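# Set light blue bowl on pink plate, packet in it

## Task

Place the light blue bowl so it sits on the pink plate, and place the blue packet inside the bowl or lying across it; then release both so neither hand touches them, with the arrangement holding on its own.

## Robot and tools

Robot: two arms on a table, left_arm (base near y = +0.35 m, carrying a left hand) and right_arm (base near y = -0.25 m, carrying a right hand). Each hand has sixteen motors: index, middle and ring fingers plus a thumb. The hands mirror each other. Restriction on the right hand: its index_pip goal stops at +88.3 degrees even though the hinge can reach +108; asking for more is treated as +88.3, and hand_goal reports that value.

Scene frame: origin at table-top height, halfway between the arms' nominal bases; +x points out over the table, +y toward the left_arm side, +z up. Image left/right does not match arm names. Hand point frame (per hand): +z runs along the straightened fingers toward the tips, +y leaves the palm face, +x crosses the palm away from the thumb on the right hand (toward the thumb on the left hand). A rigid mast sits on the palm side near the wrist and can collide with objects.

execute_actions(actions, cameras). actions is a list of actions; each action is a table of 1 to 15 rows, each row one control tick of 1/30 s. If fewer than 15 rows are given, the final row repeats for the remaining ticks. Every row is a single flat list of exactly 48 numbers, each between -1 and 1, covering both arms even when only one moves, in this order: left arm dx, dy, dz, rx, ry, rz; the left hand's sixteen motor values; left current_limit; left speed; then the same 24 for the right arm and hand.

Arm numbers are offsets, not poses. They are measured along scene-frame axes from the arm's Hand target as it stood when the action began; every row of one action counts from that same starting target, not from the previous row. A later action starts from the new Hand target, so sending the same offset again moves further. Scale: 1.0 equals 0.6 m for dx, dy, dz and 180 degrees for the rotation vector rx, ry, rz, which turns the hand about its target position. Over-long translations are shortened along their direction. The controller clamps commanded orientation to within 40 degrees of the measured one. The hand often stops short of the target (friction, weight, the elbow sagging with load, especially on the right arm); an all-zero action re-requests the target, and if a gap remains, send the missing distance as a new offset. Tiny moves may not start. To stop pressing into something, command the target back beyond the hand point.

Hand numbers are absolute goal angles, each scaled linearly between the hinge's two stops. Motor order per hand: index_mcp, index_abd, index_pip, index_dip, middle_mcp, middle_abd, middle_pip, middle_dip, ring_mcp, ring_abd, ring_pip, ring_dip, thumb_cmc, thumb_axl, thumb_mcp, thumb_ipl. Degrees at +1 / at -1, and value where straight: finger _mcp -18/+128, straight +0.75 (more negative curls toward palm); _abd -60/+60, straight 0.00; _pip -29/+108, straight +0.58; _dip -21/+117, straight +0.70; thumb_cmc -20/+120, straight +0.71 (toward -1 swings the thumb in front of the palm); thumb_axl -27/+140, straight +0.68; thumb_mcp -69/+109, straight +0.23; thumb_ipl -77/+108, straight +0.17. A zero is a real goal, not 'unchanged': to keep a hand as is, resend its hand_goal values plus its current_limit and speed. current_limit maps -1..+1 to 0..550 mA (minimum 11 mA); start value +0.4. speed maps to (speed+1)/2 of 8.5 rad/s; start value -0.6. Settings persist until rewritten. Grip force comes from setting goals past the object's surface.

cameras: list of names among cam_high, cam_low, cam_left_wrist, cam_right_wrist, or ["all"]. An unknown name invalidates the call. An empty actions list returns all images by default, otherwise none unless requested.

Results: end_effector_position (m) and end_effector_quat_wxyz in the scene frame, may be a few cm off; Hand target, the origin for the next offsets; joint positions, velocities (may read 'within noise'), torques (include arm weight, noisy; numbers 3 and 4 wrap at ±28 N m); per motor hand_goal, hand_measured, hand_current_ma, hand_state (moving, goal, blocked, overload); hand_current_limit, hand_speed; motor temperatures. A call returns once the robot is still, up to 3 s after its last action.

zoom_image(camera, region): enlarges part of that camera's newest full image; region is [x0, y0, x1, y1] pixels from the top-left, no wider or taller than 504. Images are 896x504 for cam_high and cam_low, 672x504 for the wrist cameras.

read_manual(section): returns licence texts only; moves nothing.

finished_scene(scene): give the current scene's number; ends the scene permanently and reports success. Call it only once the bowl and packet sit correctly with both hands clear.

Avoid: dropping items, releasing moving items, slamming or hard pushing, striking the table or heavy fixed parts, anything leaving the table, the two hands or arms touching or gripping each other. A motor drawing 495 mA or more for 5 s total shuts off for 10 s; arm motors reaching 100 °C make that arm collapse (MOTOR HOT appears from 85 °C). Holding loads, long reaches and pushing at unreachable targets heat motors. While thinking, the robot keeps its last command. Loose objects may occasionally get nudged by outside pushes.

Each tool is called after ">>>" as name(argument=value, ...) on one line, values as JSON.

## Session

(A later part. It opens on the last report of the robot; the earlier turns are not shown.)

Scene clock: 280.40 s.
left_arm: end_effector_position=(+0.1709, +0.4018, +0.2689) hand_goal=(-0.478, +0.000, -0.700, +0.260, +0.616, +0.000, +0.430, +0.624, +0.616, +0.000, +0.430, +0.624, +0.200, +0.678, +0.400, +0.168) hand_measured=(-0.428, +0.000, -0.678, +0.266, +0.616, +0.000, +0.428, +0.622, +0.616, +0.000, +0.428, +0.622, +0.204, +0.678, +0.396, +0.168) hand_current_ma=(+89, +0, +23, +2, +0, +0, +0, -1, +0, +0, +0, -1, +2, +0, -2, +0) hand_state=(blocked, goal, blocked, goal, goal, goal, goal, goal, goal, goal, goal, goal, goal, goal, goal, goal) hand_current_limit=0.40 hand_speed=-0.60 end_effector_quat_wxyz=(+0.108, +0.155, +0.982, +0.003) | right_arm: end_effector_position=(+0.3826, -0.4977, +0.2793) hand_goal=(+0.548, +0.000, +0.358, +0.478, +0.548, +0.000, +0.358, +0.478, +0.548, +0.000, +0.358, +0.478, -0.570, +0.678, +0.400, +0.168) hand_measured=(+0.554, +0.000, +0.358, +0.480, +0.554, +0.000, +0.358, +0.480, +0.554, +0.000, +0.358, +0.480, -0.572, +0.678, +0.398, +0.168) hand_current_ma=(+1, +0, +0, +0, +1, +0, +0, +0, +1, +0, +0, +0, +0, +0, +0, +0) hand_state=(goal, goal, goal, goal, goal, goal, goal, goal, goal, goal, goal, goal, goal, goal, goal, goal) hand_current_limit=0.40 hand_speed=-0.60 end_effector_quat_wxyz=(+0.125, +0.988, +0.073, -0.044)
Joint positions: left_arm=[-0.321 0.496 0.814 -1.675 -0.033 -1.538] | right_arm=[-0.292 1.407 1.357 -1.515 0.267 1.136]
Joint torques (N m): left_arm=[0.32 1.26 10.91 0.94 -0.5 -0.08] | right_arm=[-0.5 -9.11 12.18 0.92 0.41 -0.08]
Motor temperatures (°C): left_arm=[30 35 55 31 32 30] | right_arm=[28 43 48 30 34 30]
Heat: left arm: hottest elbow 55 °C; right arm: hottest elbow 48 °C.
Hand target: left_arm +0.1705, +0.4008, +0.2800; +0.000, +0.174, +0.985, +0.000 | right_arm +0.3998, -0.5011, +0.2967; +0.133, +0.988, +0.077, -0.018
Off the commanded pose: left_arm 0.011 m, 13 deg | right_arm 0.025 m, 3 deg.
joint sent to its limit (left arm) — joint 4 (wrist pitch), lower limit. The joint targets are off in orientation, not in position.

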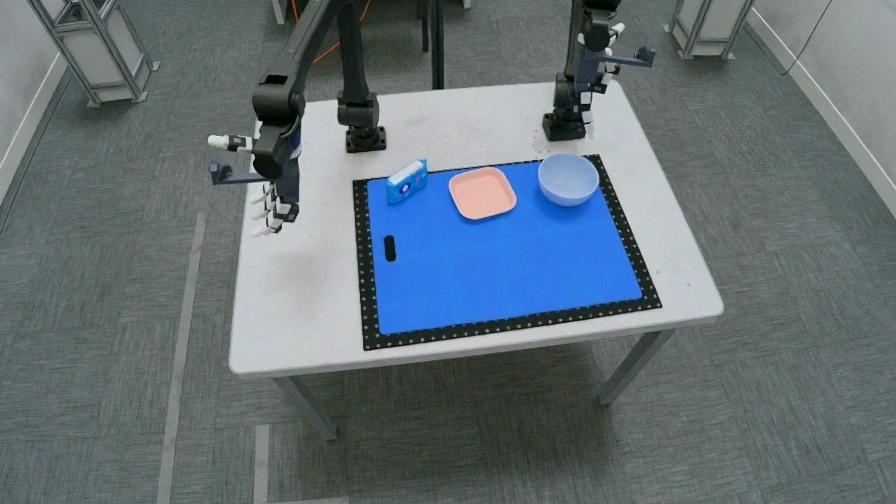

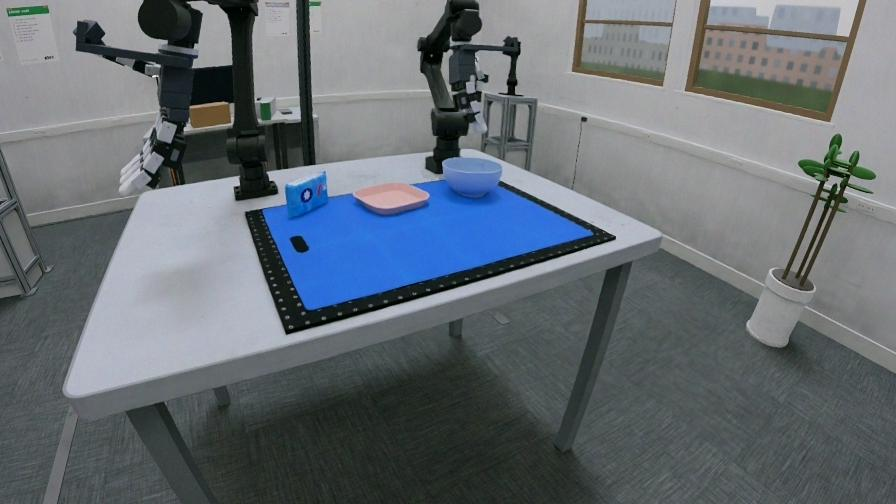

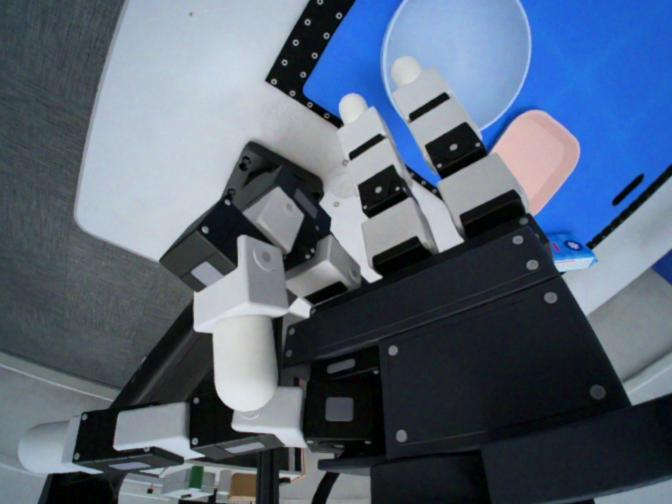

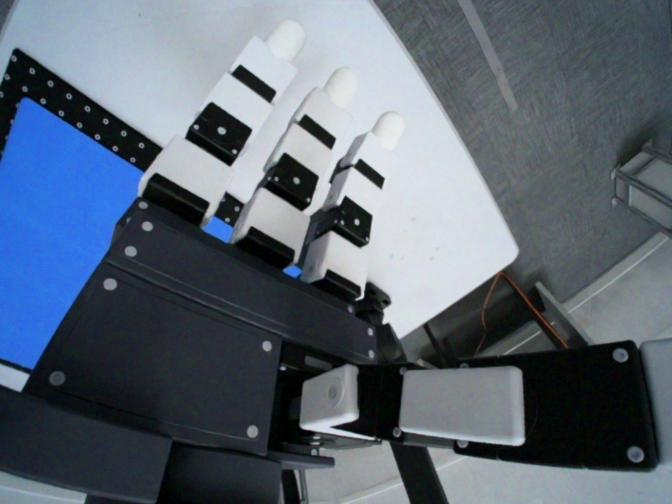

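>>> execute_actions(actions=[[[0.049,-0.0641,0,-0.0971,0.0128,0.0303,0.548,0,0.358,0.478,0.548,0,0.358,0.478,0.548,0,0.358,0.478,-0.571,0.678,0.5,0.168,0.4,-0.6,0,0,0,0,0,0,0.548,0,0.358,0.478,0.548,0,0.358,0.478,0.548,0,0.358,0.478,-0.571,0.678,0.4,0.168,0.4,-0.6]],[[0.049,-0.0641,-0.0333,-0.0971,0.0128,0.0303,0.548,0,0.358,0.478,0.548,0,0.358,0.478,0.548,0,0.358,0.478,-0.571,0.678,0.618,0.168,0.4,-0.6,0,0,0,0,0,0,0.548,0,0.358,0.478,0.548,0,0.358,0.478,0.548,0,0.358,0.478,-0.571,0.678,0.4,0.168,0.4,-0.6]],[[0.049,-0.0641,-0.0333,-0.0971,0.0128,0.0303,0.548,0,0.358,0.478,0.548,0,0.358,0.478,0.548,0,0.358,0.478,-0.571,0.678,0.618,0.168,0.4,-0.6,0,0,0,0,0,0,0.548,0,0.358,0.478,0.548,0,0.358,0.478,0.548,0,0.358,0.478,-0.571,0.678,0.4,0.168,0.4,-0.6]],[[0.049,-0.0641,-0.04,-0.0971,0.0128,0.0303,0.548,0,0.358,0.478,0.548,0,0.358,0.478,0.548,0,0.358,0.478,-0.571,0.678,0.618,0.168,0.4,-0.6,0,0,0,0,0,0,0.548,0,0.358,0.478,0.548,0,0.358,0.478,0.548,0,0.358,0.478,-0.571,0.678,0.4,0.168,0.4,-0.6]]], cameras=["all"])

Scene clock: 306.23 s.
left_arm: end_effector_position=(+0.2876, +0.2480, +0.2149) hand_goal=(+0.548, +0.000, +0.358, +0.478, +0.548, +0.000, +0.358, +0.478, +0.548, +0.000, +0.358, +0.478, -0.570, +0.678, +0.618, +0.168) hand_measured=(+0.540, +0.000, +0.356, +0.476, +0.540, +0.000, +0.358, +0.480, +0.540, +0.000, +0.358, +0.480, -0.570, +0.678, +0.608, +0.168) hand_current_ma=(-5, +0, -1, -1, -5, +0, +0, +1, -6, +0, +0, +1, +0, +0, -8, +0) hand_state=(goal, goal, goal, goal, goal, goal, goal, goal, goal, goal, goal, goal, goal, goal, goal, goal) hand_current_limit=0.40 hand_speed=-0.60 end_effector_quat_wxyz=(+0.025, -0.033, +0.819, -0.572) | right_arm: end_effector_position=(+0.3827, -0.4975, +0.2791) hand_goal=(+0.548, +0.000, +0.358, +0.478, +0.548, +0.000, +0.358, +0.478, +0.548, +0.000, +0.358, +0.478, -0.570, +0.678, +0.400, +0.168) hand_measured=(+0.554, +0.000, +0.358, +0.480, +0.554, +0.000, +0.358, +0.480, +0.554, +0.000, +0.358, +0.480, -0.572, +0.678, +0.398, +0.168) hand_current_ma=(+1, +0, +0, +0, +1, +0, +0, +0, +1, +0, +0, +0, +0, +0, +0, +0) hand_state=(goal, goal, goal, goal, goal, goal, goal, goal, goal, goal, goal, goal, goal, goal, goal, goal) hand_current_limit=0.40 hand_speed=-0.60 end_effector_quat_wxyz=(+0.125, +0.988, +0.074, -0.044)
Joint positions: left_arm=[0.099 1.093 0.847 -1.473 1.216 -1.41] | right_arm=[-0.292 1.407 1.357 -1.515 0.265 1.135]
Joint torques (N m): left_arm=[1.38 -6.18 8.34 0.69 1.07 -0.02] | right_arm=[-0.38 -9.05 12.34 0.95 0.39 -0.07]
Heat: left arm: hottest elbow 53 °C; right arm: hottest elbow 50 °C.
Hand target: left_arm +0.2880, +0.2470, +0.2160; +0.025, -0.036, +0.818, -0.573 | right_arm +0.3998, -0.5010, +0.2967; +0.133, +0.988, +0.077, -0.018
Off the commanded pose: left_arm 0.002 m, 0 deg | right_arm 0.025 m, 3 deg.

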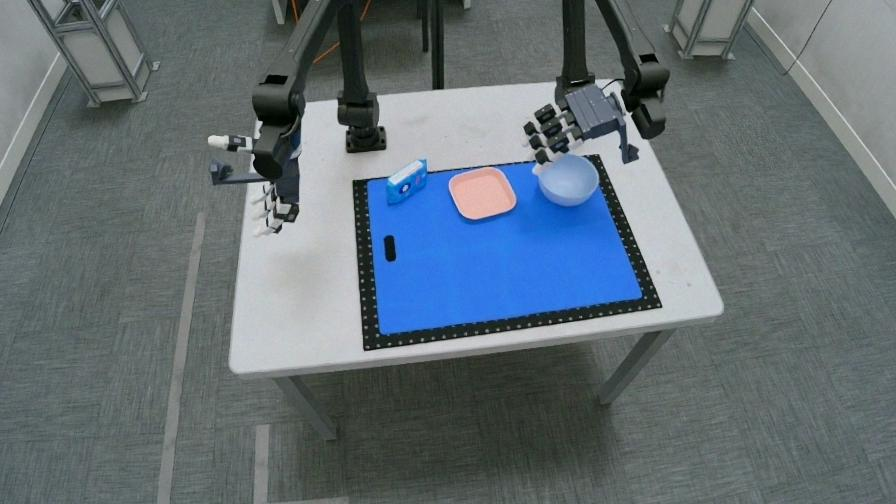

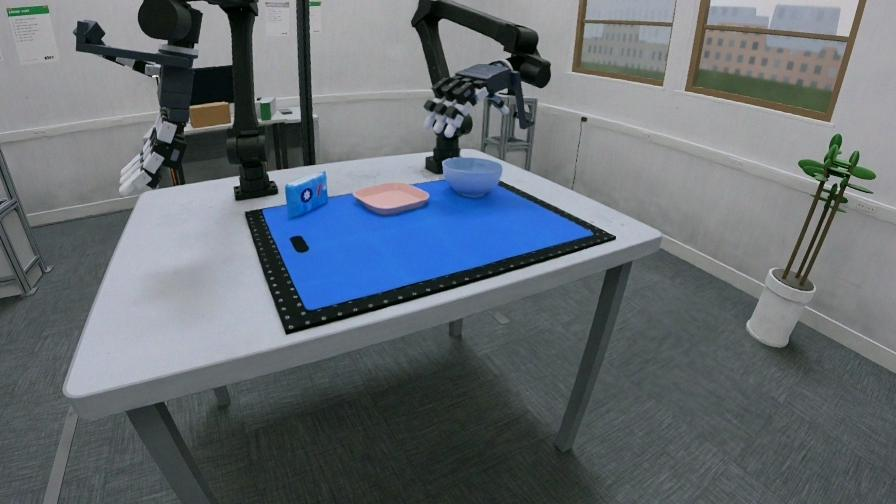

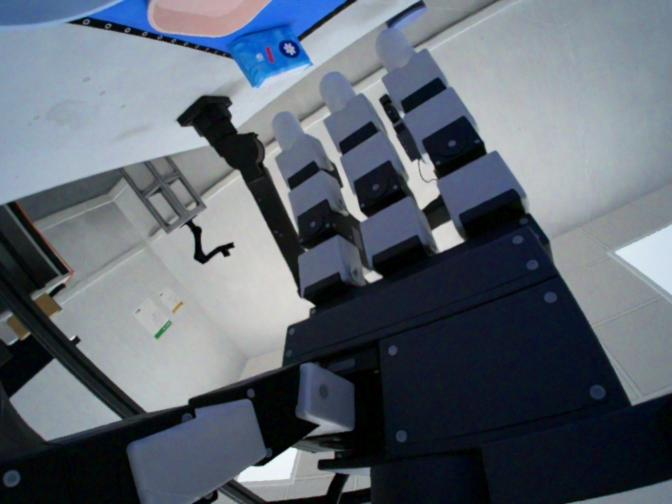

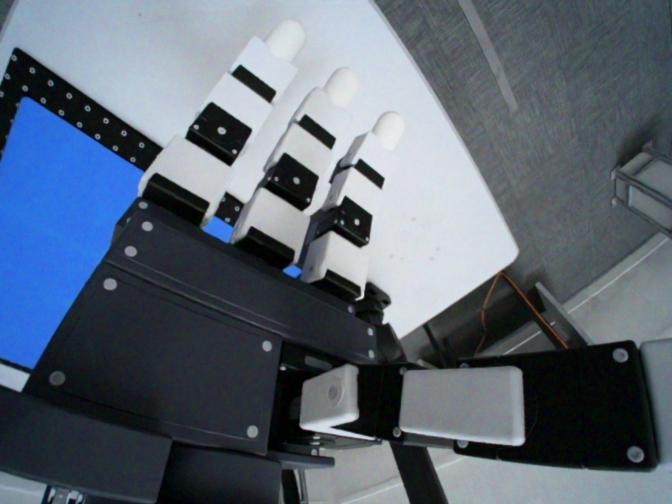

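>>> zoom_image(camera="cam_high", region=[500, 60, 700, 220])

>>> zoom_image(camera="cam_low", region=[400, 40, 570, 220])

Scaled by 2.520 from the camera's 896x504 image, which has a finer 1280x720 frame.

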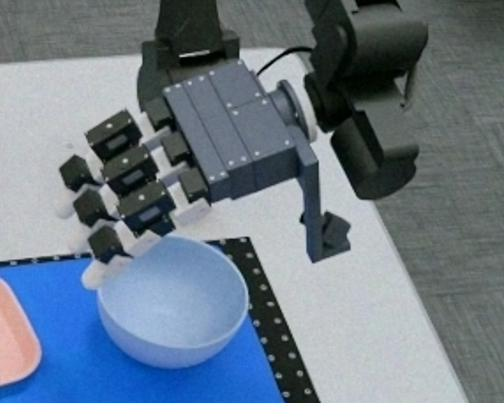

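Scaled by 2.800 from the camera's 896x504 image, which has a finer 1280x720 frame.

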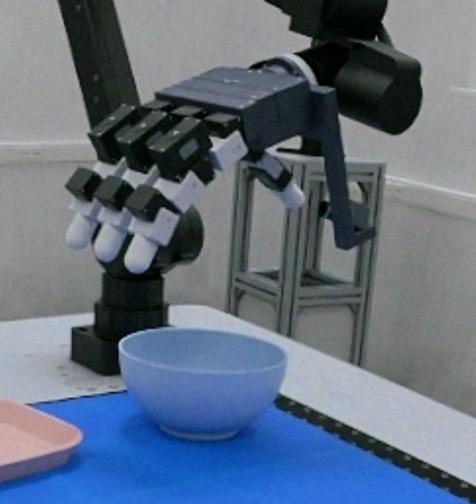

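>>> execute_actions(actions=[[[0.006,-0.008,-0.09,0,0,0,0.548,0,0.358,0.478,0.548,0,0.358,0.478,0.548,0,0.358,0.478,-0.571,0.678,0.618,0.168,0.4,-0.6,0,0,0,0,0,0,0.548,0,0.358,0.478,0.548,0,0.358,0.478,0.548,0,0.358,0.478,-0.571,0.678,0.4,0.168,0.4,-0.6]],[[0,0,-0.087,0,0,0,0.548,0,0.358,0.478,0.548,0,0.358,0.478,0.548,0,0.358,0.478,-0.571,0.678,0.618,0.168,0.4,-0.6,0,0,0,0,0,0,0.548,0,0.358,0.478,0.548,0,0.358,0.478,0.548,0,0.358,0.478,-0.571,0.678,0.4,0.168,0.4,-0.6]]], cameras=["cam_high","cam_low"])

>>> zoom_image(camera="cam_high", region=[500, 60, 700, 220])

>>> zoom_image(camera="cam_low", region=[400, 40, 570, 220])

Scene clock: 339.17 s.
left_arm: end_effector_position=(+0.2917, +0.2451, +0.1102) hand_goal=(+0.548, +0.000, +0.358, +0.478, +0.548, +0.000, +0.358, +0.478, +0.548, +0.000, +0.358, +0.478, -0.570, +0.678, +0.618, +0.168) hand_measured=(+0.540, +0.000, +0.356, +0.476, +0.540, +0.000, +0.358, +0.480, +0.540, +0.000, +0.358, +0.480, -0.570, +0.678, +0.610, +0.168) hand_current_ma=(-5, +0, -1, -1, -5, +0, +0, +1, -6, +0, +0, +1, +0, +0, -7, +0) hand_state=(goal, goal, goal, goal, goal, goal, goal, goal, goal, goal, goal, goal, goal, goal, goal, goal) hand_current_limit=0.40 hand_speed=-0.60 end_effector_quat_wxyz=(+0.030, -0.036, +0.818, -0.574) | right_arm: end_effector_position=(+0.3827, -0.4975, +0.2791) hand_goal=(+0.548, +0.000, +0.358, +0.478, +0.548, +0.000, +0.358, +0.478, +0.548, +0.000, +0.358, +0.478, -0.570, +0.678, +0.400, +0.168) hand_measured=(+0.554, +0.000, +0.358, +0.480, +0.554, +0.000, +0.358, +0.480, +0.554, +0.000, +0.358, +0.480, -0.572, +0.678, +0.398, +0.168) hand_current_ma=(+1, +0, +0, +0, +1, +0, +0, +0, +1, +0, +0, +0, +0, +0, +0, +0) hand_state=(goal, goal, goal, goal, goal, goal, goal, goal, goal, goal, goal, goal, goal, goal, goal, goal) hand_current_limit=0.40 hand_speed=-0.60 end_effector_quat_wxyz=(+0.125, +0.988, +0.074, -0.044)
Joint positions: left_arm=[0.089 1.221 0.642 -1.08 1.222 -1.468] | right_arm=[-0.292 1.407 1.357 -1.515 0.265 1.135]
Joint torques (N m): left_arm=[0.79 -6.18 7.41 0.77 0.92 -0.07] | right_arm=[-0.21 -9.11 12.31 0.92 0.38 -0.05]
Motor temperatures (°C): left_arm=[30 35 51 31 34 30] | right_arm=[28 43 53 30 33 30]
Heat: left arm: hottest elbow 51 °C; right arm: hottest elbow 53 °C.
Hand target: left_arm +0.2917, +0.2422, +0.1097; +0.025, -0.036, +0.818, -0.573 | right_arm +0.3998, -0.5010, +0.2967; +0.133, +0.988, +0.077, -0.018
Off the commanded pose: left_arm 0.003 m, 1 deg | right_arm 0.025 m, 3 deg.
Images, in order (width x height): cam_high 896x504, cam_low 896x504.

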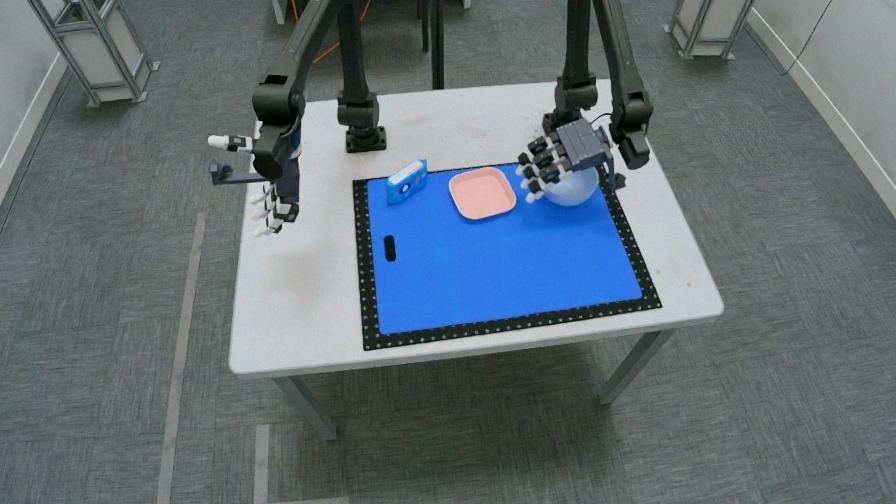

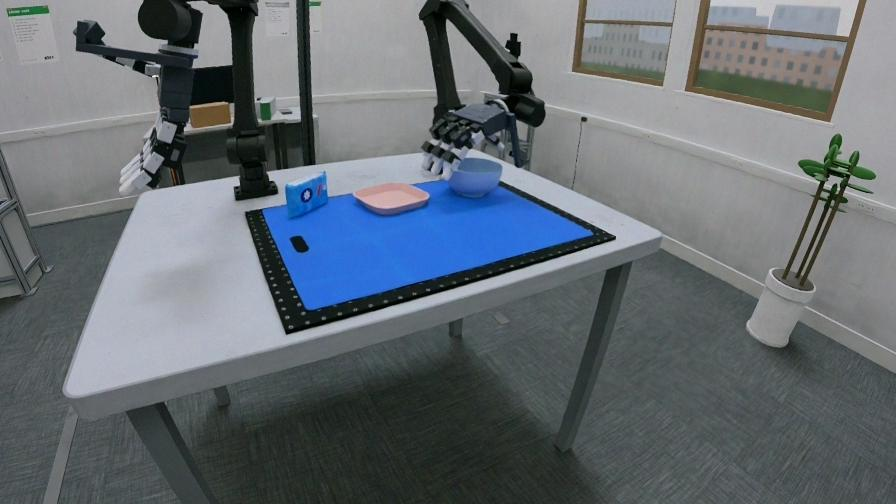

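Scaled by 2.520 from the camera's 896x504 image, which has a finer 1280x720 frame.

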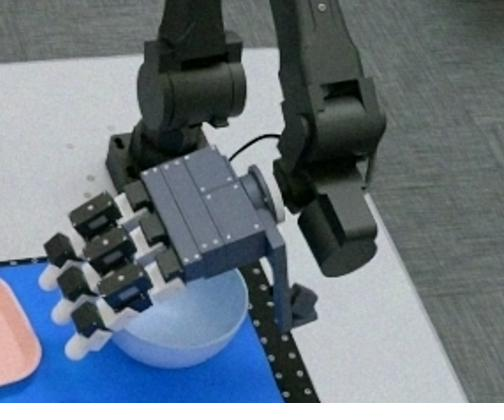

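Scaled by 2.800 from the camera's 896x504 image, which has a finer 1280x720 frame.

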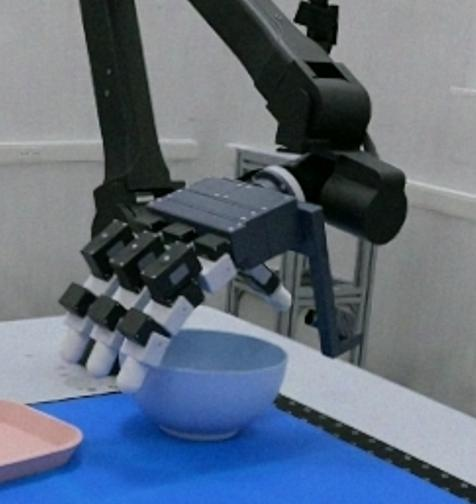

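>>> execute_actions(actions=[[[0,-0.005,-0.067,0,0,0,0.548,0,0.358,0.478,0.548,0,0.358,0.478,0.548,0,0.358,0.478,-0.571,0.678,0.618,0.168,0.4,-0.6,0,0,0,0,0,0,0.548,0,0.358,0.478,0.548,0,0.358,0.478,0.548,0,0.358,0.478,-0.571,0.678,0.4,0.168,0.4,-0.6]],[[0,0,0,0,0,0,0.479,0,0.168,0.29,0.479,0,0.168,0.29,0.479,0,0.168,0.29,-0.571,0.678,0.393,0.168,0.4,-0.7,0,0,0,0,0,0,0.548,0,0.358,0.478,0.548,0,0.358,0.478,0.548,0,0.358,0.478,-0.571,0.678,0.4,0.168,0.4,-0.6]]], cameras=["cam_high","cam_low","cam_left_wrist"])

>>> zoom_image(camera="cam_high", region=[500, 60, 700, 220])

>>> zoom_image(camera="cam_low", region=[400, 40, 570, 220])

Scene clock: 349.17 s.
left_arm: end_effector_position=(+0.2924, +0.2423, +0.0711) hand_goal=(+0.480, +0.000, +0.168, +0.290, +0.480, +0.000, +0.168, +0.290, +0.480, +0.000, +0.168, +0.290, -0.570, +0.678, +0.394, +0.168) hand_measured=(+0.474, +0.000, +0.170, +0.292, +0.490, -0.002, +0.180, +0.292, +0.474, +0.000, +0.170, +0.292, -0.570, +0.674, +0.472, +0.174) hand_current_ma=(-2, +0, +0, +1, +8, +0, +8, +1, -3, +0, +0, +1, +0, -3, +243, +4) hand_state=(goal, goal, goal, goal, goal, goal, goal, goal, goal, goal, goal, goal, goal, goal, blocked, goal) hand_current_limit=0.40 hand_speed=-0.70 end_effector_quat_wxyz=(+0.029, -0.039, +0.818, -0.573) | right_arm: end_effector_position=(+0.3827, -0.4975, +0.2791) hand_goal=(+0.548, +0.000, +0.358, +0.478, +0.548, +0.000, +0.358, +0.478, +0.548, +0.000, +0.358, +0.478, -0.570, +0.678, +0.400, +0.168) hand_measured=(+0.554, +0.000, +0.358, +0.480, +0.554, +0.000, +0.358, +0.480, +0.554, +0.000, +0.358, +0.480, -0.572, +0.678, +0.398, +0.168) hand_current_ma=(+1, +0, +0, +0, +1, +0, +0, +0, +1, +0, +0, +0, +0, +0, +0, +0) hand_state=(goal, goal, goal, goal, goal, goal, goal, goal, goal, goal, goal, goal, goal, goal, goal, goal) hand_current_limit=0.40 hand_speed=-0.60 end_effector_quat_wxyz=(+0.125, +0.988, +0.074, -0.044)
Joint positions: left_arm=[0.079 1.302 0.581 -0.905 1.222 -1.509] | right_arm=[-0.292 1.407 1.357 -1.515 0.265 1.135]
Joint torques (N m): left_arm=[0.5 -6.71 6.48 1.03 0.96 -0.07] | right_arm=[-0.26 -8.94 12.27 1.02 0.38 -0.07]
Heat: left arm: hottest elbow 50 °C; right arm: hottest elbow 53 °C.
Hand target: left_arm +0.2917, +0.2392, +0.0696; +0.025, -0.036, +0.818, -0.573 | right_arm +0.3998, -0.5010, +0.2967; +0.133, +0.988, +0.077, -0.018
Off the commanded pose: left_arm 0.004 m, 1 deg | right_arm 0.025 m, 3 deg.
Images, in order (width x height): cam_high 896x504, cam_low 896x504, cam_left_wrist 672x504.

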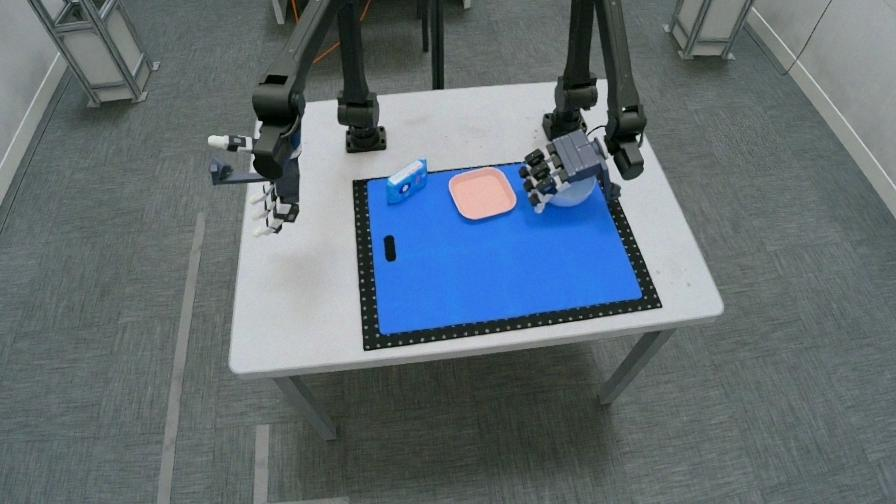

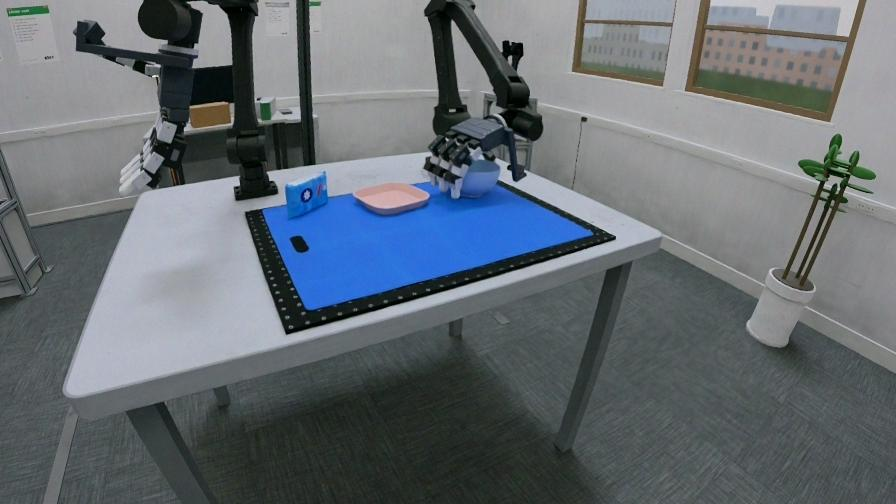

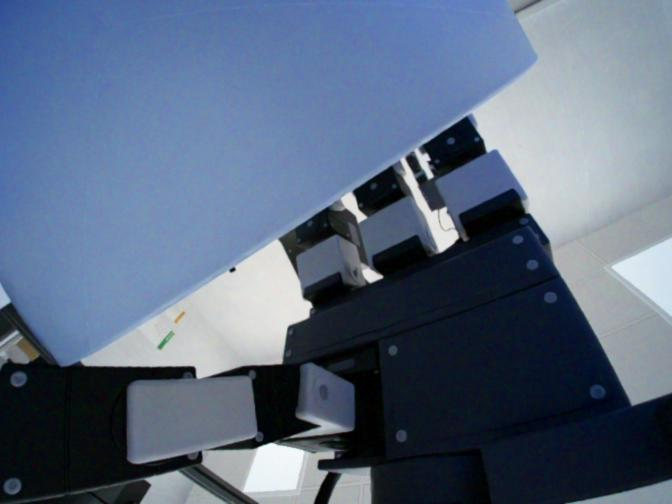

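Scaled by 2.520 from the camera's 896x504 image, which has a finer 1280x720 frame.

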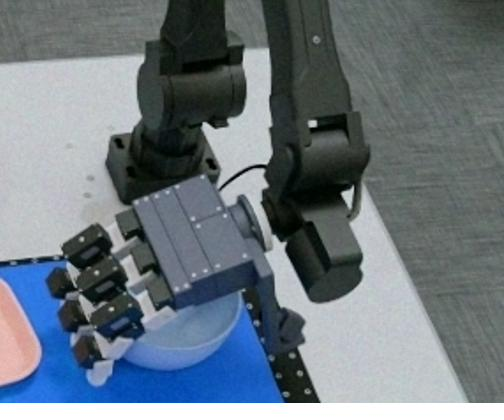

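Scaled by 2.800 from the camera's 896x504 image, which has a finer 1280x720 frame.

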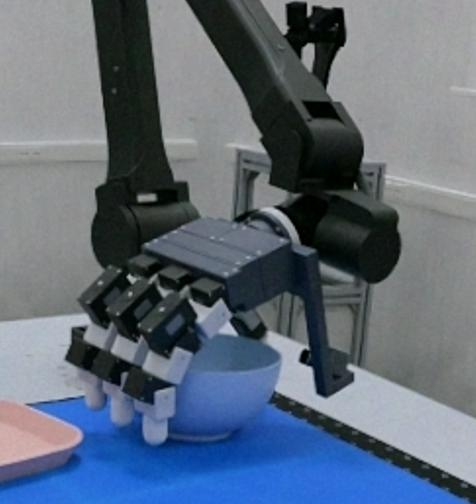

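>>> execute_actions(actions=[[[0,-0.005,0,0,0,0,0.42,0,0.08,0.24,0.44,0,0.1,0.24,0.42,0,0.08,0.24,-0.571,0.678,0.35,0.12,0.4,-0.7,0,0,0,0,0,0,0.548,0,0.358,0.478,0.548,0,0.358,0.478,0.548,0,0.358,0.478,-0.571,0.678,0.4,0.168,0.4,-0.6]],[[0,0,0,0,0,0,0.36,0,0.0,0.18,0.4,0,0.05,0.2,0.36,0,0.0,0.18,-0.571,0.678,0.3,0.08,0.4,-0.7,0,0,0,0,0,0,0.548,0,0.358,0.478,0.548,0,0.358,0.478,0.548,0,0.358,0.478,-0.571,0.678,0.4,0.168,0.4,-0.6]]], cameras=["cam_high","cam_low"])

>>> zoom_image(camera="cam_low", region=[400, 40, 570, 220])

Scene clock: 355.53 s.
left_arm: end_effector_position=(+0.2943, +0.2391, +0.0733) hand_goal=(+0.360, +0.000, +0.000, +0.180, +0.400, +0.000, +0.050, +0.200, +0.360, +0.000, +0.000, +0.180, -0.570, +0.678, +0.300, +0.080) hand_measured=(+0.450, +0.010, +0.080, +0.208, +0.480, -0.004, +0.088, +0.206, +0.380, -0.008, +0.028, +0.194, -0.560, +0.662, +0.470, +0.138) hand_current_ma=(+227, +5, +169, +33, +183, -2, +53, +3, +20, -3, +33, +11, +7, -20, +385, +162) hand_state=(blocked, goal, blocked, blocked, blocked, goal, blocked, goal, goal, goal, blocked, goal, goal, goal, blocked, blocked) hand_current_limit=0.40 hand_speed=-0.70 end_effector_quat_wxyz=(+0.029, -0.040, +0.817, -0.575) | right_arm: end_effector_position=(+0.3827, -0.4975, +0.2791) hand_goal=(+0.548, +0.000, +0.358, +0.478, +0.548, +0.000, +0.358, +0.478, +0.548, +0.000, +0.358, +0.478, -0.570, +0.678, +0.400, +0.168) hand_measured=(+0.554, +0.000, +0.358, +0.480, +0.554, +0.000, +0.358, +0.480, +0.554, +0.000, +0.358, +0.480, -0.572, +0.678, +0.398, +0.168) hand_current_ma=(+1, +0, +0, +0, +1, +0, +0, +0, +1, +0, +0, +0, +0, +0, +0, +0) hand_state=(goal, goal, goal, goal, goal, goal, goal, goal, goal, goal, goal, goal, goal, goal, goal, goal) hand_current_limit=0.40 hand_speed=-0.60 end_effector_quat_wxyz=(+0.125, +0.988, +0.074, -0.044)
Joint positions: left_arm=[0.068 1.294 0.581 -0.879 1.226 -1.547] | right_arm=[-0.292 1.407 1.357 -1.515 0.265 1.135]
Joint torques (N m): left_arm=[0.5 -6.53 6.19 1.17 0.77 -0.01] | right_arm=[-0.26 -9.05 12.34 0.96 0.38 -0.07]
Heat: left arm: hottest elbow 50 °C; right arm: hottest elbow 54 °C.
Hand target: left_arm +0.2917, +0.2362, +0.0696; +0.025, -0.036, +0.818, -0.573 | right_arm +0.3998, -0.5010, +0.2967; +0.133, +0.988, +0.077, -0.018
Off the commanded pose: left_arm 0.005 m, 1 deg | right_arm 0.025 m, 3 deg.
Images, in order (width x height): cam_high 896x504, cam_low 896x504.

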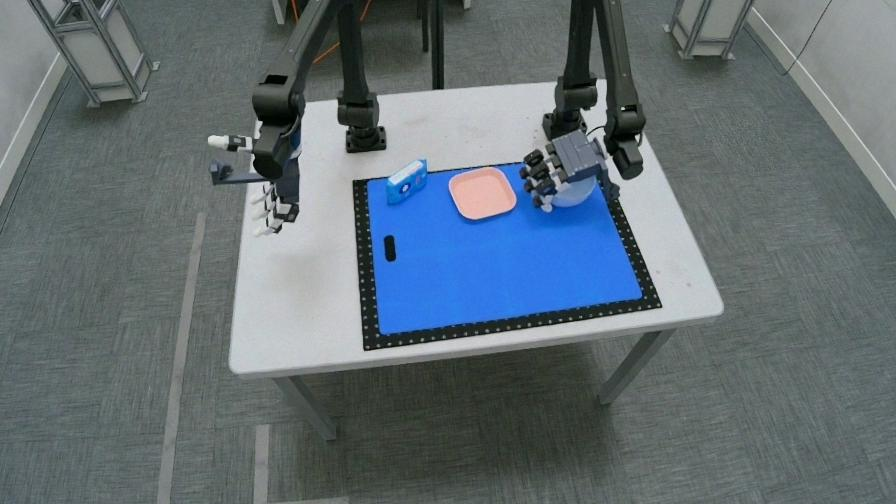

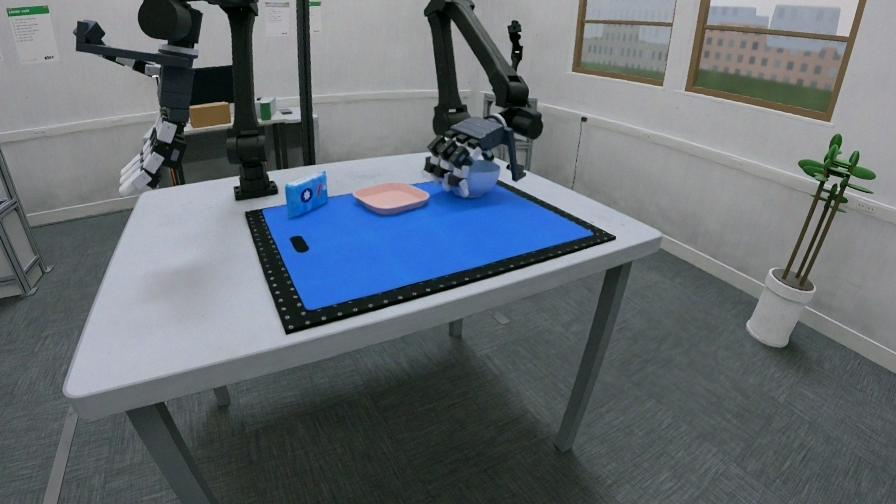

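Scaled by 2.800 from the camera's 896x504 image, which has a finer 1280x720 frame.

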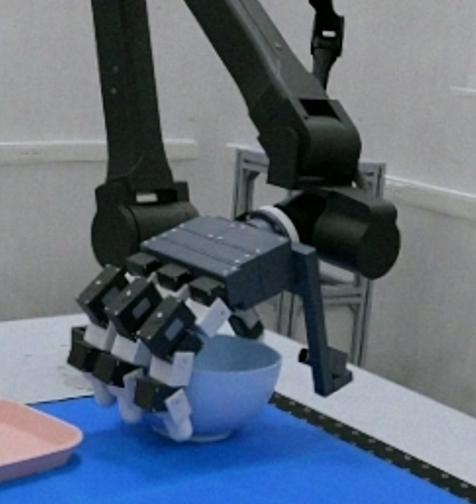

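>>> execute_actions(actions=[[[0,-0.003,0.05,0,0,0,0.36,0,0.0,0.18,0.38,0,0.02,0.2,0.34,0,-0.02,0.18,-0.571,0.678,0.28,0.08,0.6,-0.7,0,0,0,0,0,0,0.548,0,0.358,0.478,0.548,0,0.358,0.478,0.548,0,0.358,0.478,-0.571,0.678,0.4,0.168,0.4,-0.6]],[[0,0,0.05,0,0,0,0.36,0,0.0,0.18,0.38,0,0.02,0.2,0.34,0,-0.02,0.18,-0.571,0.678,0.28,0.08,0.6,-0.7,0,0,0,0,0,0,0.548,0,0.358,0.478,0.548,0,0.358,0.478,0.548,0,0.358,0.478,-0.571,0.678,0.4,0.168,0.4,-0.6]]], cameras=["cam_high","cam_low"])

>>> zoom_image(camera="cam_low", region=[400, 40, 570, 220])

Scene clock: 361.33 s.
left_arm: end_effector_position=(+0.2752, +0.2347, +0.1135) hand_goal=(+0.360, +0.000, +0.000, +0.180, +0.380, +0.000, +0.020, +0.200, +0.340, +0.000, -0.020, +0.180, -0.570, +0.678, +0.280, +0.080) hand_measured=(+0.436, +0.010, +0.062, +0.202, +0.458, -0.004, +0.080, +0.210, +0.364, -0.010, +0.006, +0.192, -0.552, +0.662, +0.470, +0.132) hand_current_ma=(+171, +5, +116, +23, +177, -2, +106, +7, +27, -4, +28, +8, +16, -20, +440, +138) hand_state=(blocked, goal, blocked, blocked, blocked, goal, blocked, goal, blocked, goal, blocked, goal, goal, goal, blocked, blocked) hand_current_limit=0.60 hand_speed=-0.70 end_effector_quat_wxyz=(+0.013, -0.048, +0.818, -0.573) | right_arm: end_effector_position=(+0.3827, -0.4975, +0.2791) hand_goal=(+0.548, +0.000, +0.358, +0.478, +0.548, +0.000, +0.358, +0.478, +0.548, +0.000, +0.358, +0.478, -0.570, +0.678, +0.400, +0.168) hand_measured=(+0.554, +0.000, +0.358, +0.480, +0.554, +0.000, +0.358, +0.480, +0.554, +0.000, +0.358, +0.480, -0.572, +0.678, +0.398, +0.168) hand_current_ma=(+1, +0, +0, +0, +1, +0, +0, +0, +1, +0, +0, +0, +0, +0, +0, +0) hand_state=(goal, goal, goal, goal, goal, goal, goal, goal, goal, goal, goal, goal, goal, goal, goal, goal) hand_current_limit=0.40 hand_speed=-0.60 end_effector_quat_wxyz=(+0.125, +0.988, +0.074, -0.044)
Joint positions: left_arm=[0.056 1.168 0.611 -1.05 1.221 -1.568] | right_arm=[-0.292 1.407 1.357 -1.515 0.265 1.135]
Joint torques (N m): left_arm=[0.85 -6.24 11.1 -0.06 0.96 -0.02] | right_arm=[-0.5 -8.94 12.27 0.95 0.37 -0.06]
Heat: left arm: hottest elbow 50 °C; right arm: hottest elbow 54 °C.
Hand target: left_arm +0.2916, +0.2344, +0.1295; +0.025, -0.036, +0.818, -0.573 | right_arm +0.3998, -0.5010, +0.2967; +0.133, +0.988, +0.077, -0.018
Off the commanded pose: left_arm 0.023 m, 2 deg | right_arm 0.025 m, 3 deg.
Images, in order (width x height): cam_high 896x504, cam_low 896x504.

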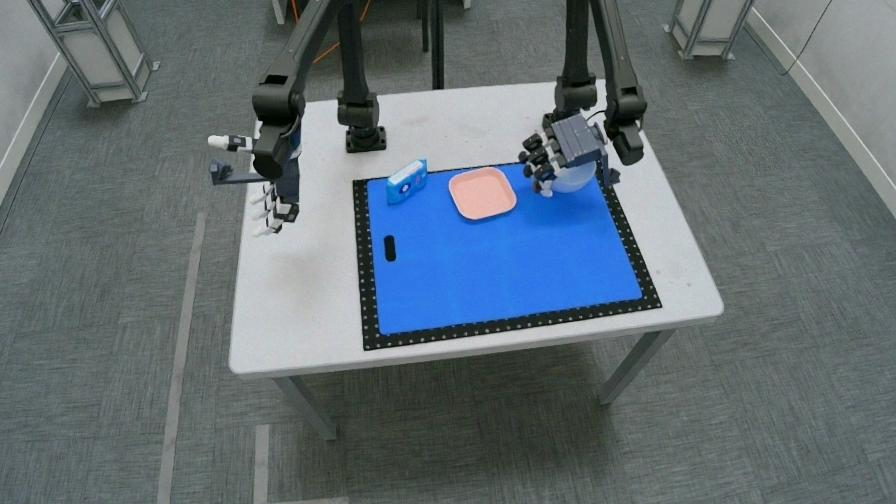

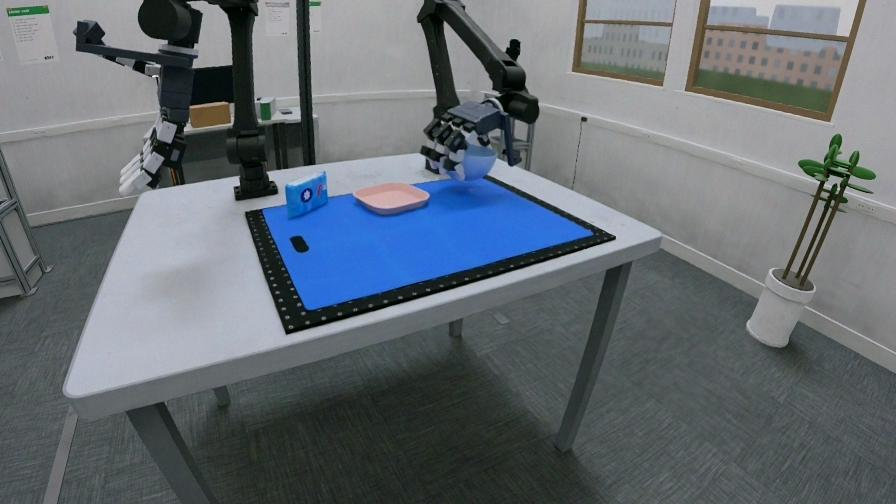

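Scaled by 2.800 from the camera's 896x504 image, which has a finer 1280x720 frame.

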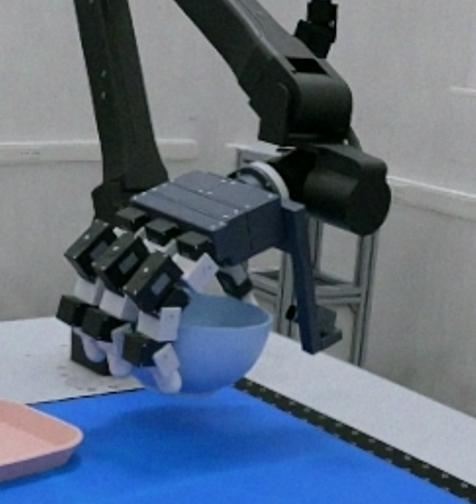

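>>> execute_actions(actions=[[[-0.0194,-0.0864,0.02,0,0,-0.0556,0.36,0,0.0,0.18,0.38,0,0.02,0.2,0.34,0,-0.02,0.18,-0.571,0.678,0.28,0.08,0.6,-0.7,0,0,0,0,0,0,0.548,0,0.358,0.478,0.548,0,0.358,0.478,0.548,0,0.358,0.478,-0.571,0.678,0.4,0.168,0.4,-0.6]],[[-0.0194,-0.0864,0.02,0,0,-0.0556,0.36,0,0.0,0.18,0.38,0,0.02,0.2,0.34,0,-0.02,0.18,-0.571,0.678,0.28,0.08,0.6,-0.7,0,0,0,0,0,0,0.548,0,0.358,0.478,0.548,0,0.358,0.478,0.548,0,0.358,0.478,-0.571,0.678,0.4,0.168,0.4,-0.6]],[[-0.0194,-0.0864,0,0,0,-0.0556,0.36,0,0.0,0.18,0.38,0,0.02,0.2,0.34,0,-0.02,0.18,-0.571,0.678,0.28,0.08,0.6,-0.7,0,0,0,0,0,0,0.548,0,0.358,0.478,0.548,0,0.358,0.478,0.548,0,0.358,0.478,-0.571,0.678,0.4,0.168,0.4,-0.6]],[[-0.0194,-0.0864,0,0,0,-0.0556,0.36,0,0.0,0.18,0.38,0,0.02,0.2,0.34,0,-0.02,0.18,-0.571,0.678,0.28,0.08,0.6,-0.7,0,0,0,0,0,0,0.548,0,0.358,0.478,0.548,0,0.358,0.478,0.548,0,0.358,0.478,-0.571,0.678,0.4,0.168,0.4,-0.6]]], cameras=["cam_high","cam_low","cam_left_wrist"])

>>> zoom_image(camera="cam_low", region=[310, 60, 480, 240])

>>> zoom_image(camera="cam_high", region=[400, 80, 600, 240])

Scene clock: 377.70 s.
left_arm: end_effector_position=(+0.2299, +0.0396, +0.1399) hand_goal=(+0.360, +0.000, +0.000, +0.180, +0.380, +0.000, +0.020, +0.200, +0.340, +0.000, -0.020, +0.180, -0.570, +0.678, +0.280, +0.080) hand_measured=(+0.434, +0.010, +0.062, +0.202, +0.456, -0.004, +0.080, +0.212, +0.360, -0.010, +0.006, +0.192, -0.550, +0.662, +0.470, +0.132) hand_current_ma=(+166, +5, +115, +23, +169, -2, +106, +7, +22, -5, +27, +8, +20, -20, +440, +138) hand_state=(blocked, goal, blocked, blocked, blocked, goal, blocked, goal, blocked, goal, blocked, goal, blocked, goal, blocked, blocked) hand_current_limit=0.60 hand_speed=-0.70 end_effector_quat_wxyz=(-0.188, +0.230, +0.787, -0.541) | right_arm: end_effector_position=(+0.3827, -0.4975, +0.2791) hand_goal=(+0.548, +0.000, +0.358, +0.478, +0.548, +0.000, +0.358, +0.478, +0.548, +0.000, +0.358, +0.478, -0.570, +0.678, +0.400, +0.168) hand_measured=(+0.554, +0.000, +0.358, +0.480, +0.554, +0.000, +0.358, +0.480, +0.554, +0.000, +0.358, +0.480, -0.572, +0.678, +0.398, +0.168) hand_current_ma=(+1, +0, +0, +0, +1, +0, +0, +0, +1, +0, +0, +0, +0, +0, +0, +0) hand_state=(goal, goal, goal, goal, goal, goal, goal, goal, goal, goal, goal, goal, goal, goal, goal, goal) hand_current_limit=0.40 hand_speed=-0.60 end_effector_quat_wxyz=(+0.125, +0.988, +0.074, -0.044)
Joint positions: left_arm=[-0.663 1.413 0.907 -1.047 1.22 -1.639] | right_arm=[-0.292 1.407 1.357 -1.515 0.265 1.135]
Joint torques (N m): left_arm=[1.44 -9.82 11.45 0.42 1 0.18] | right_arm=[-0.5 -9.05 12.34 0.98 0.38 -0.07]
Motor temperatures (°C): left_arm=[30 35 51 31 34 30] | right_arm=[28 43 55 30 33 30]
Heat: left arm: hottest elbow 51 °C; right arm: hottest elbow 55 °C.
Hand target: left_arm +0.2452, +0.0270, +0.1536; -0.172, +0.246, +0.781, -0.547 | right_arm +0.3998, -0.5010, +0.2967; +0.133, +0.988, +0.077, -0.018
Off the commanded pose: left_arm 0.024 m, 3 deg | right_arm 0.025 m, 3 deg.
Images, in order (width x height): cam_high 896x504, cam_low 896x504, cam_left_wrist 672x504.

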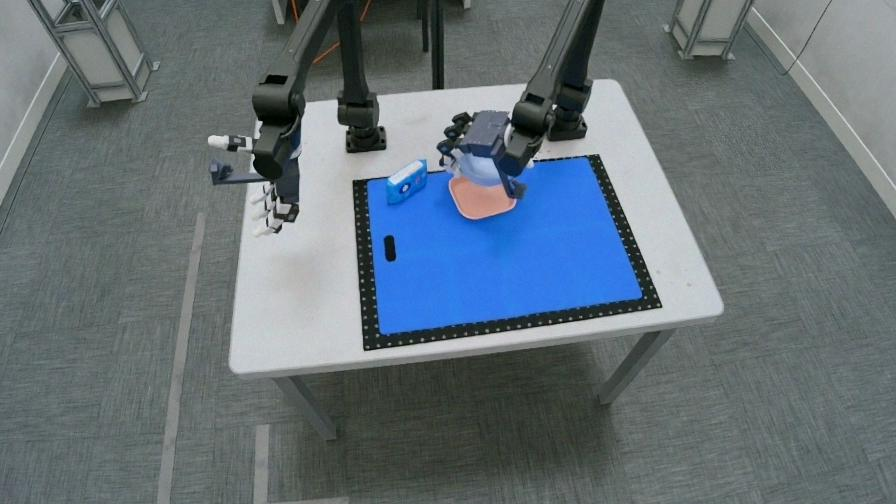

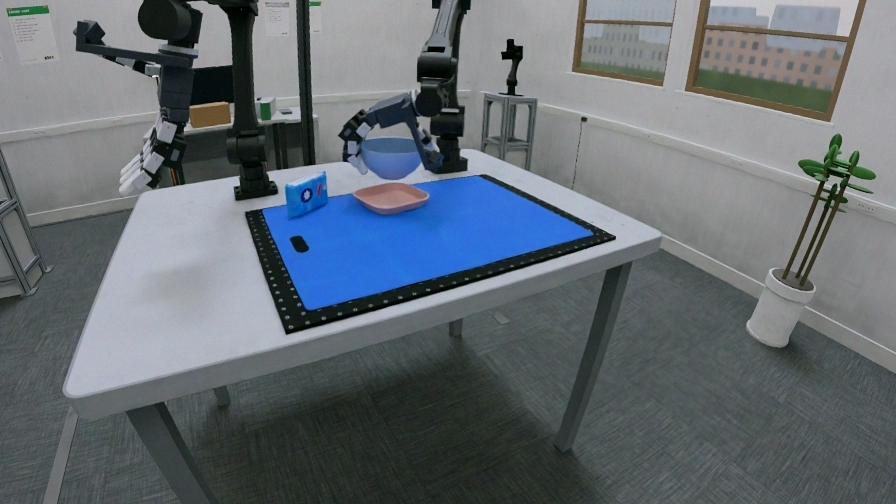

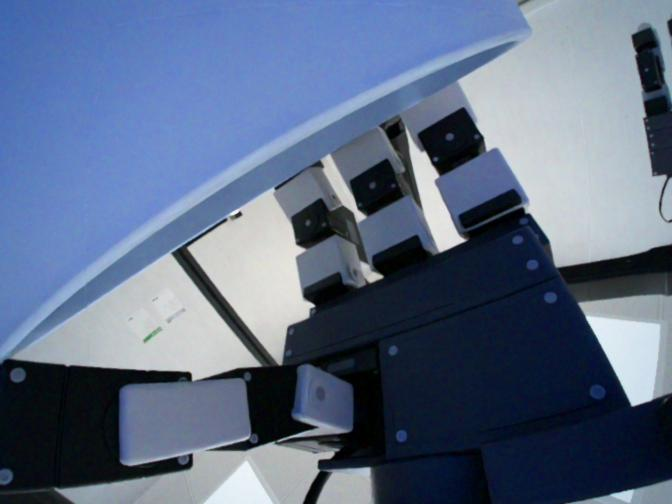

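Scaled by 2.800 from the camera's 896x504 image, which has a finer 1280x720 frame.

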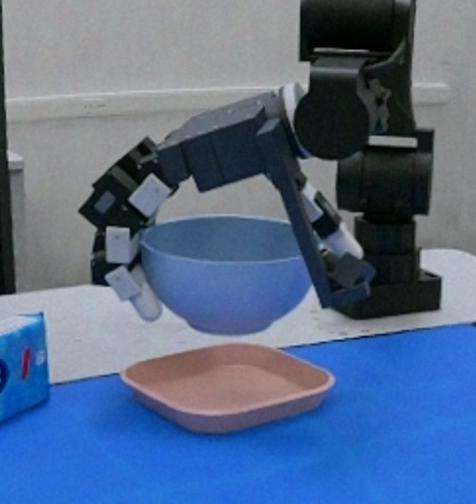

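Scaled by 2.520 from the camera's 896x504 image, which has a finer 1280x720 frame.

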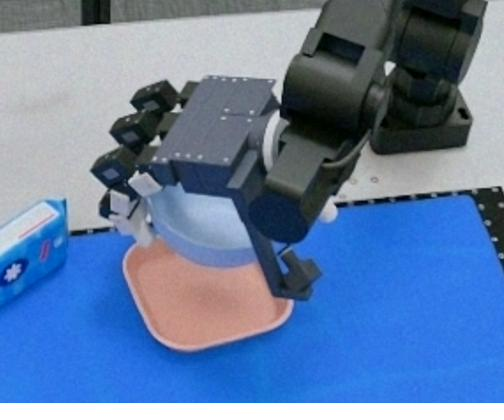

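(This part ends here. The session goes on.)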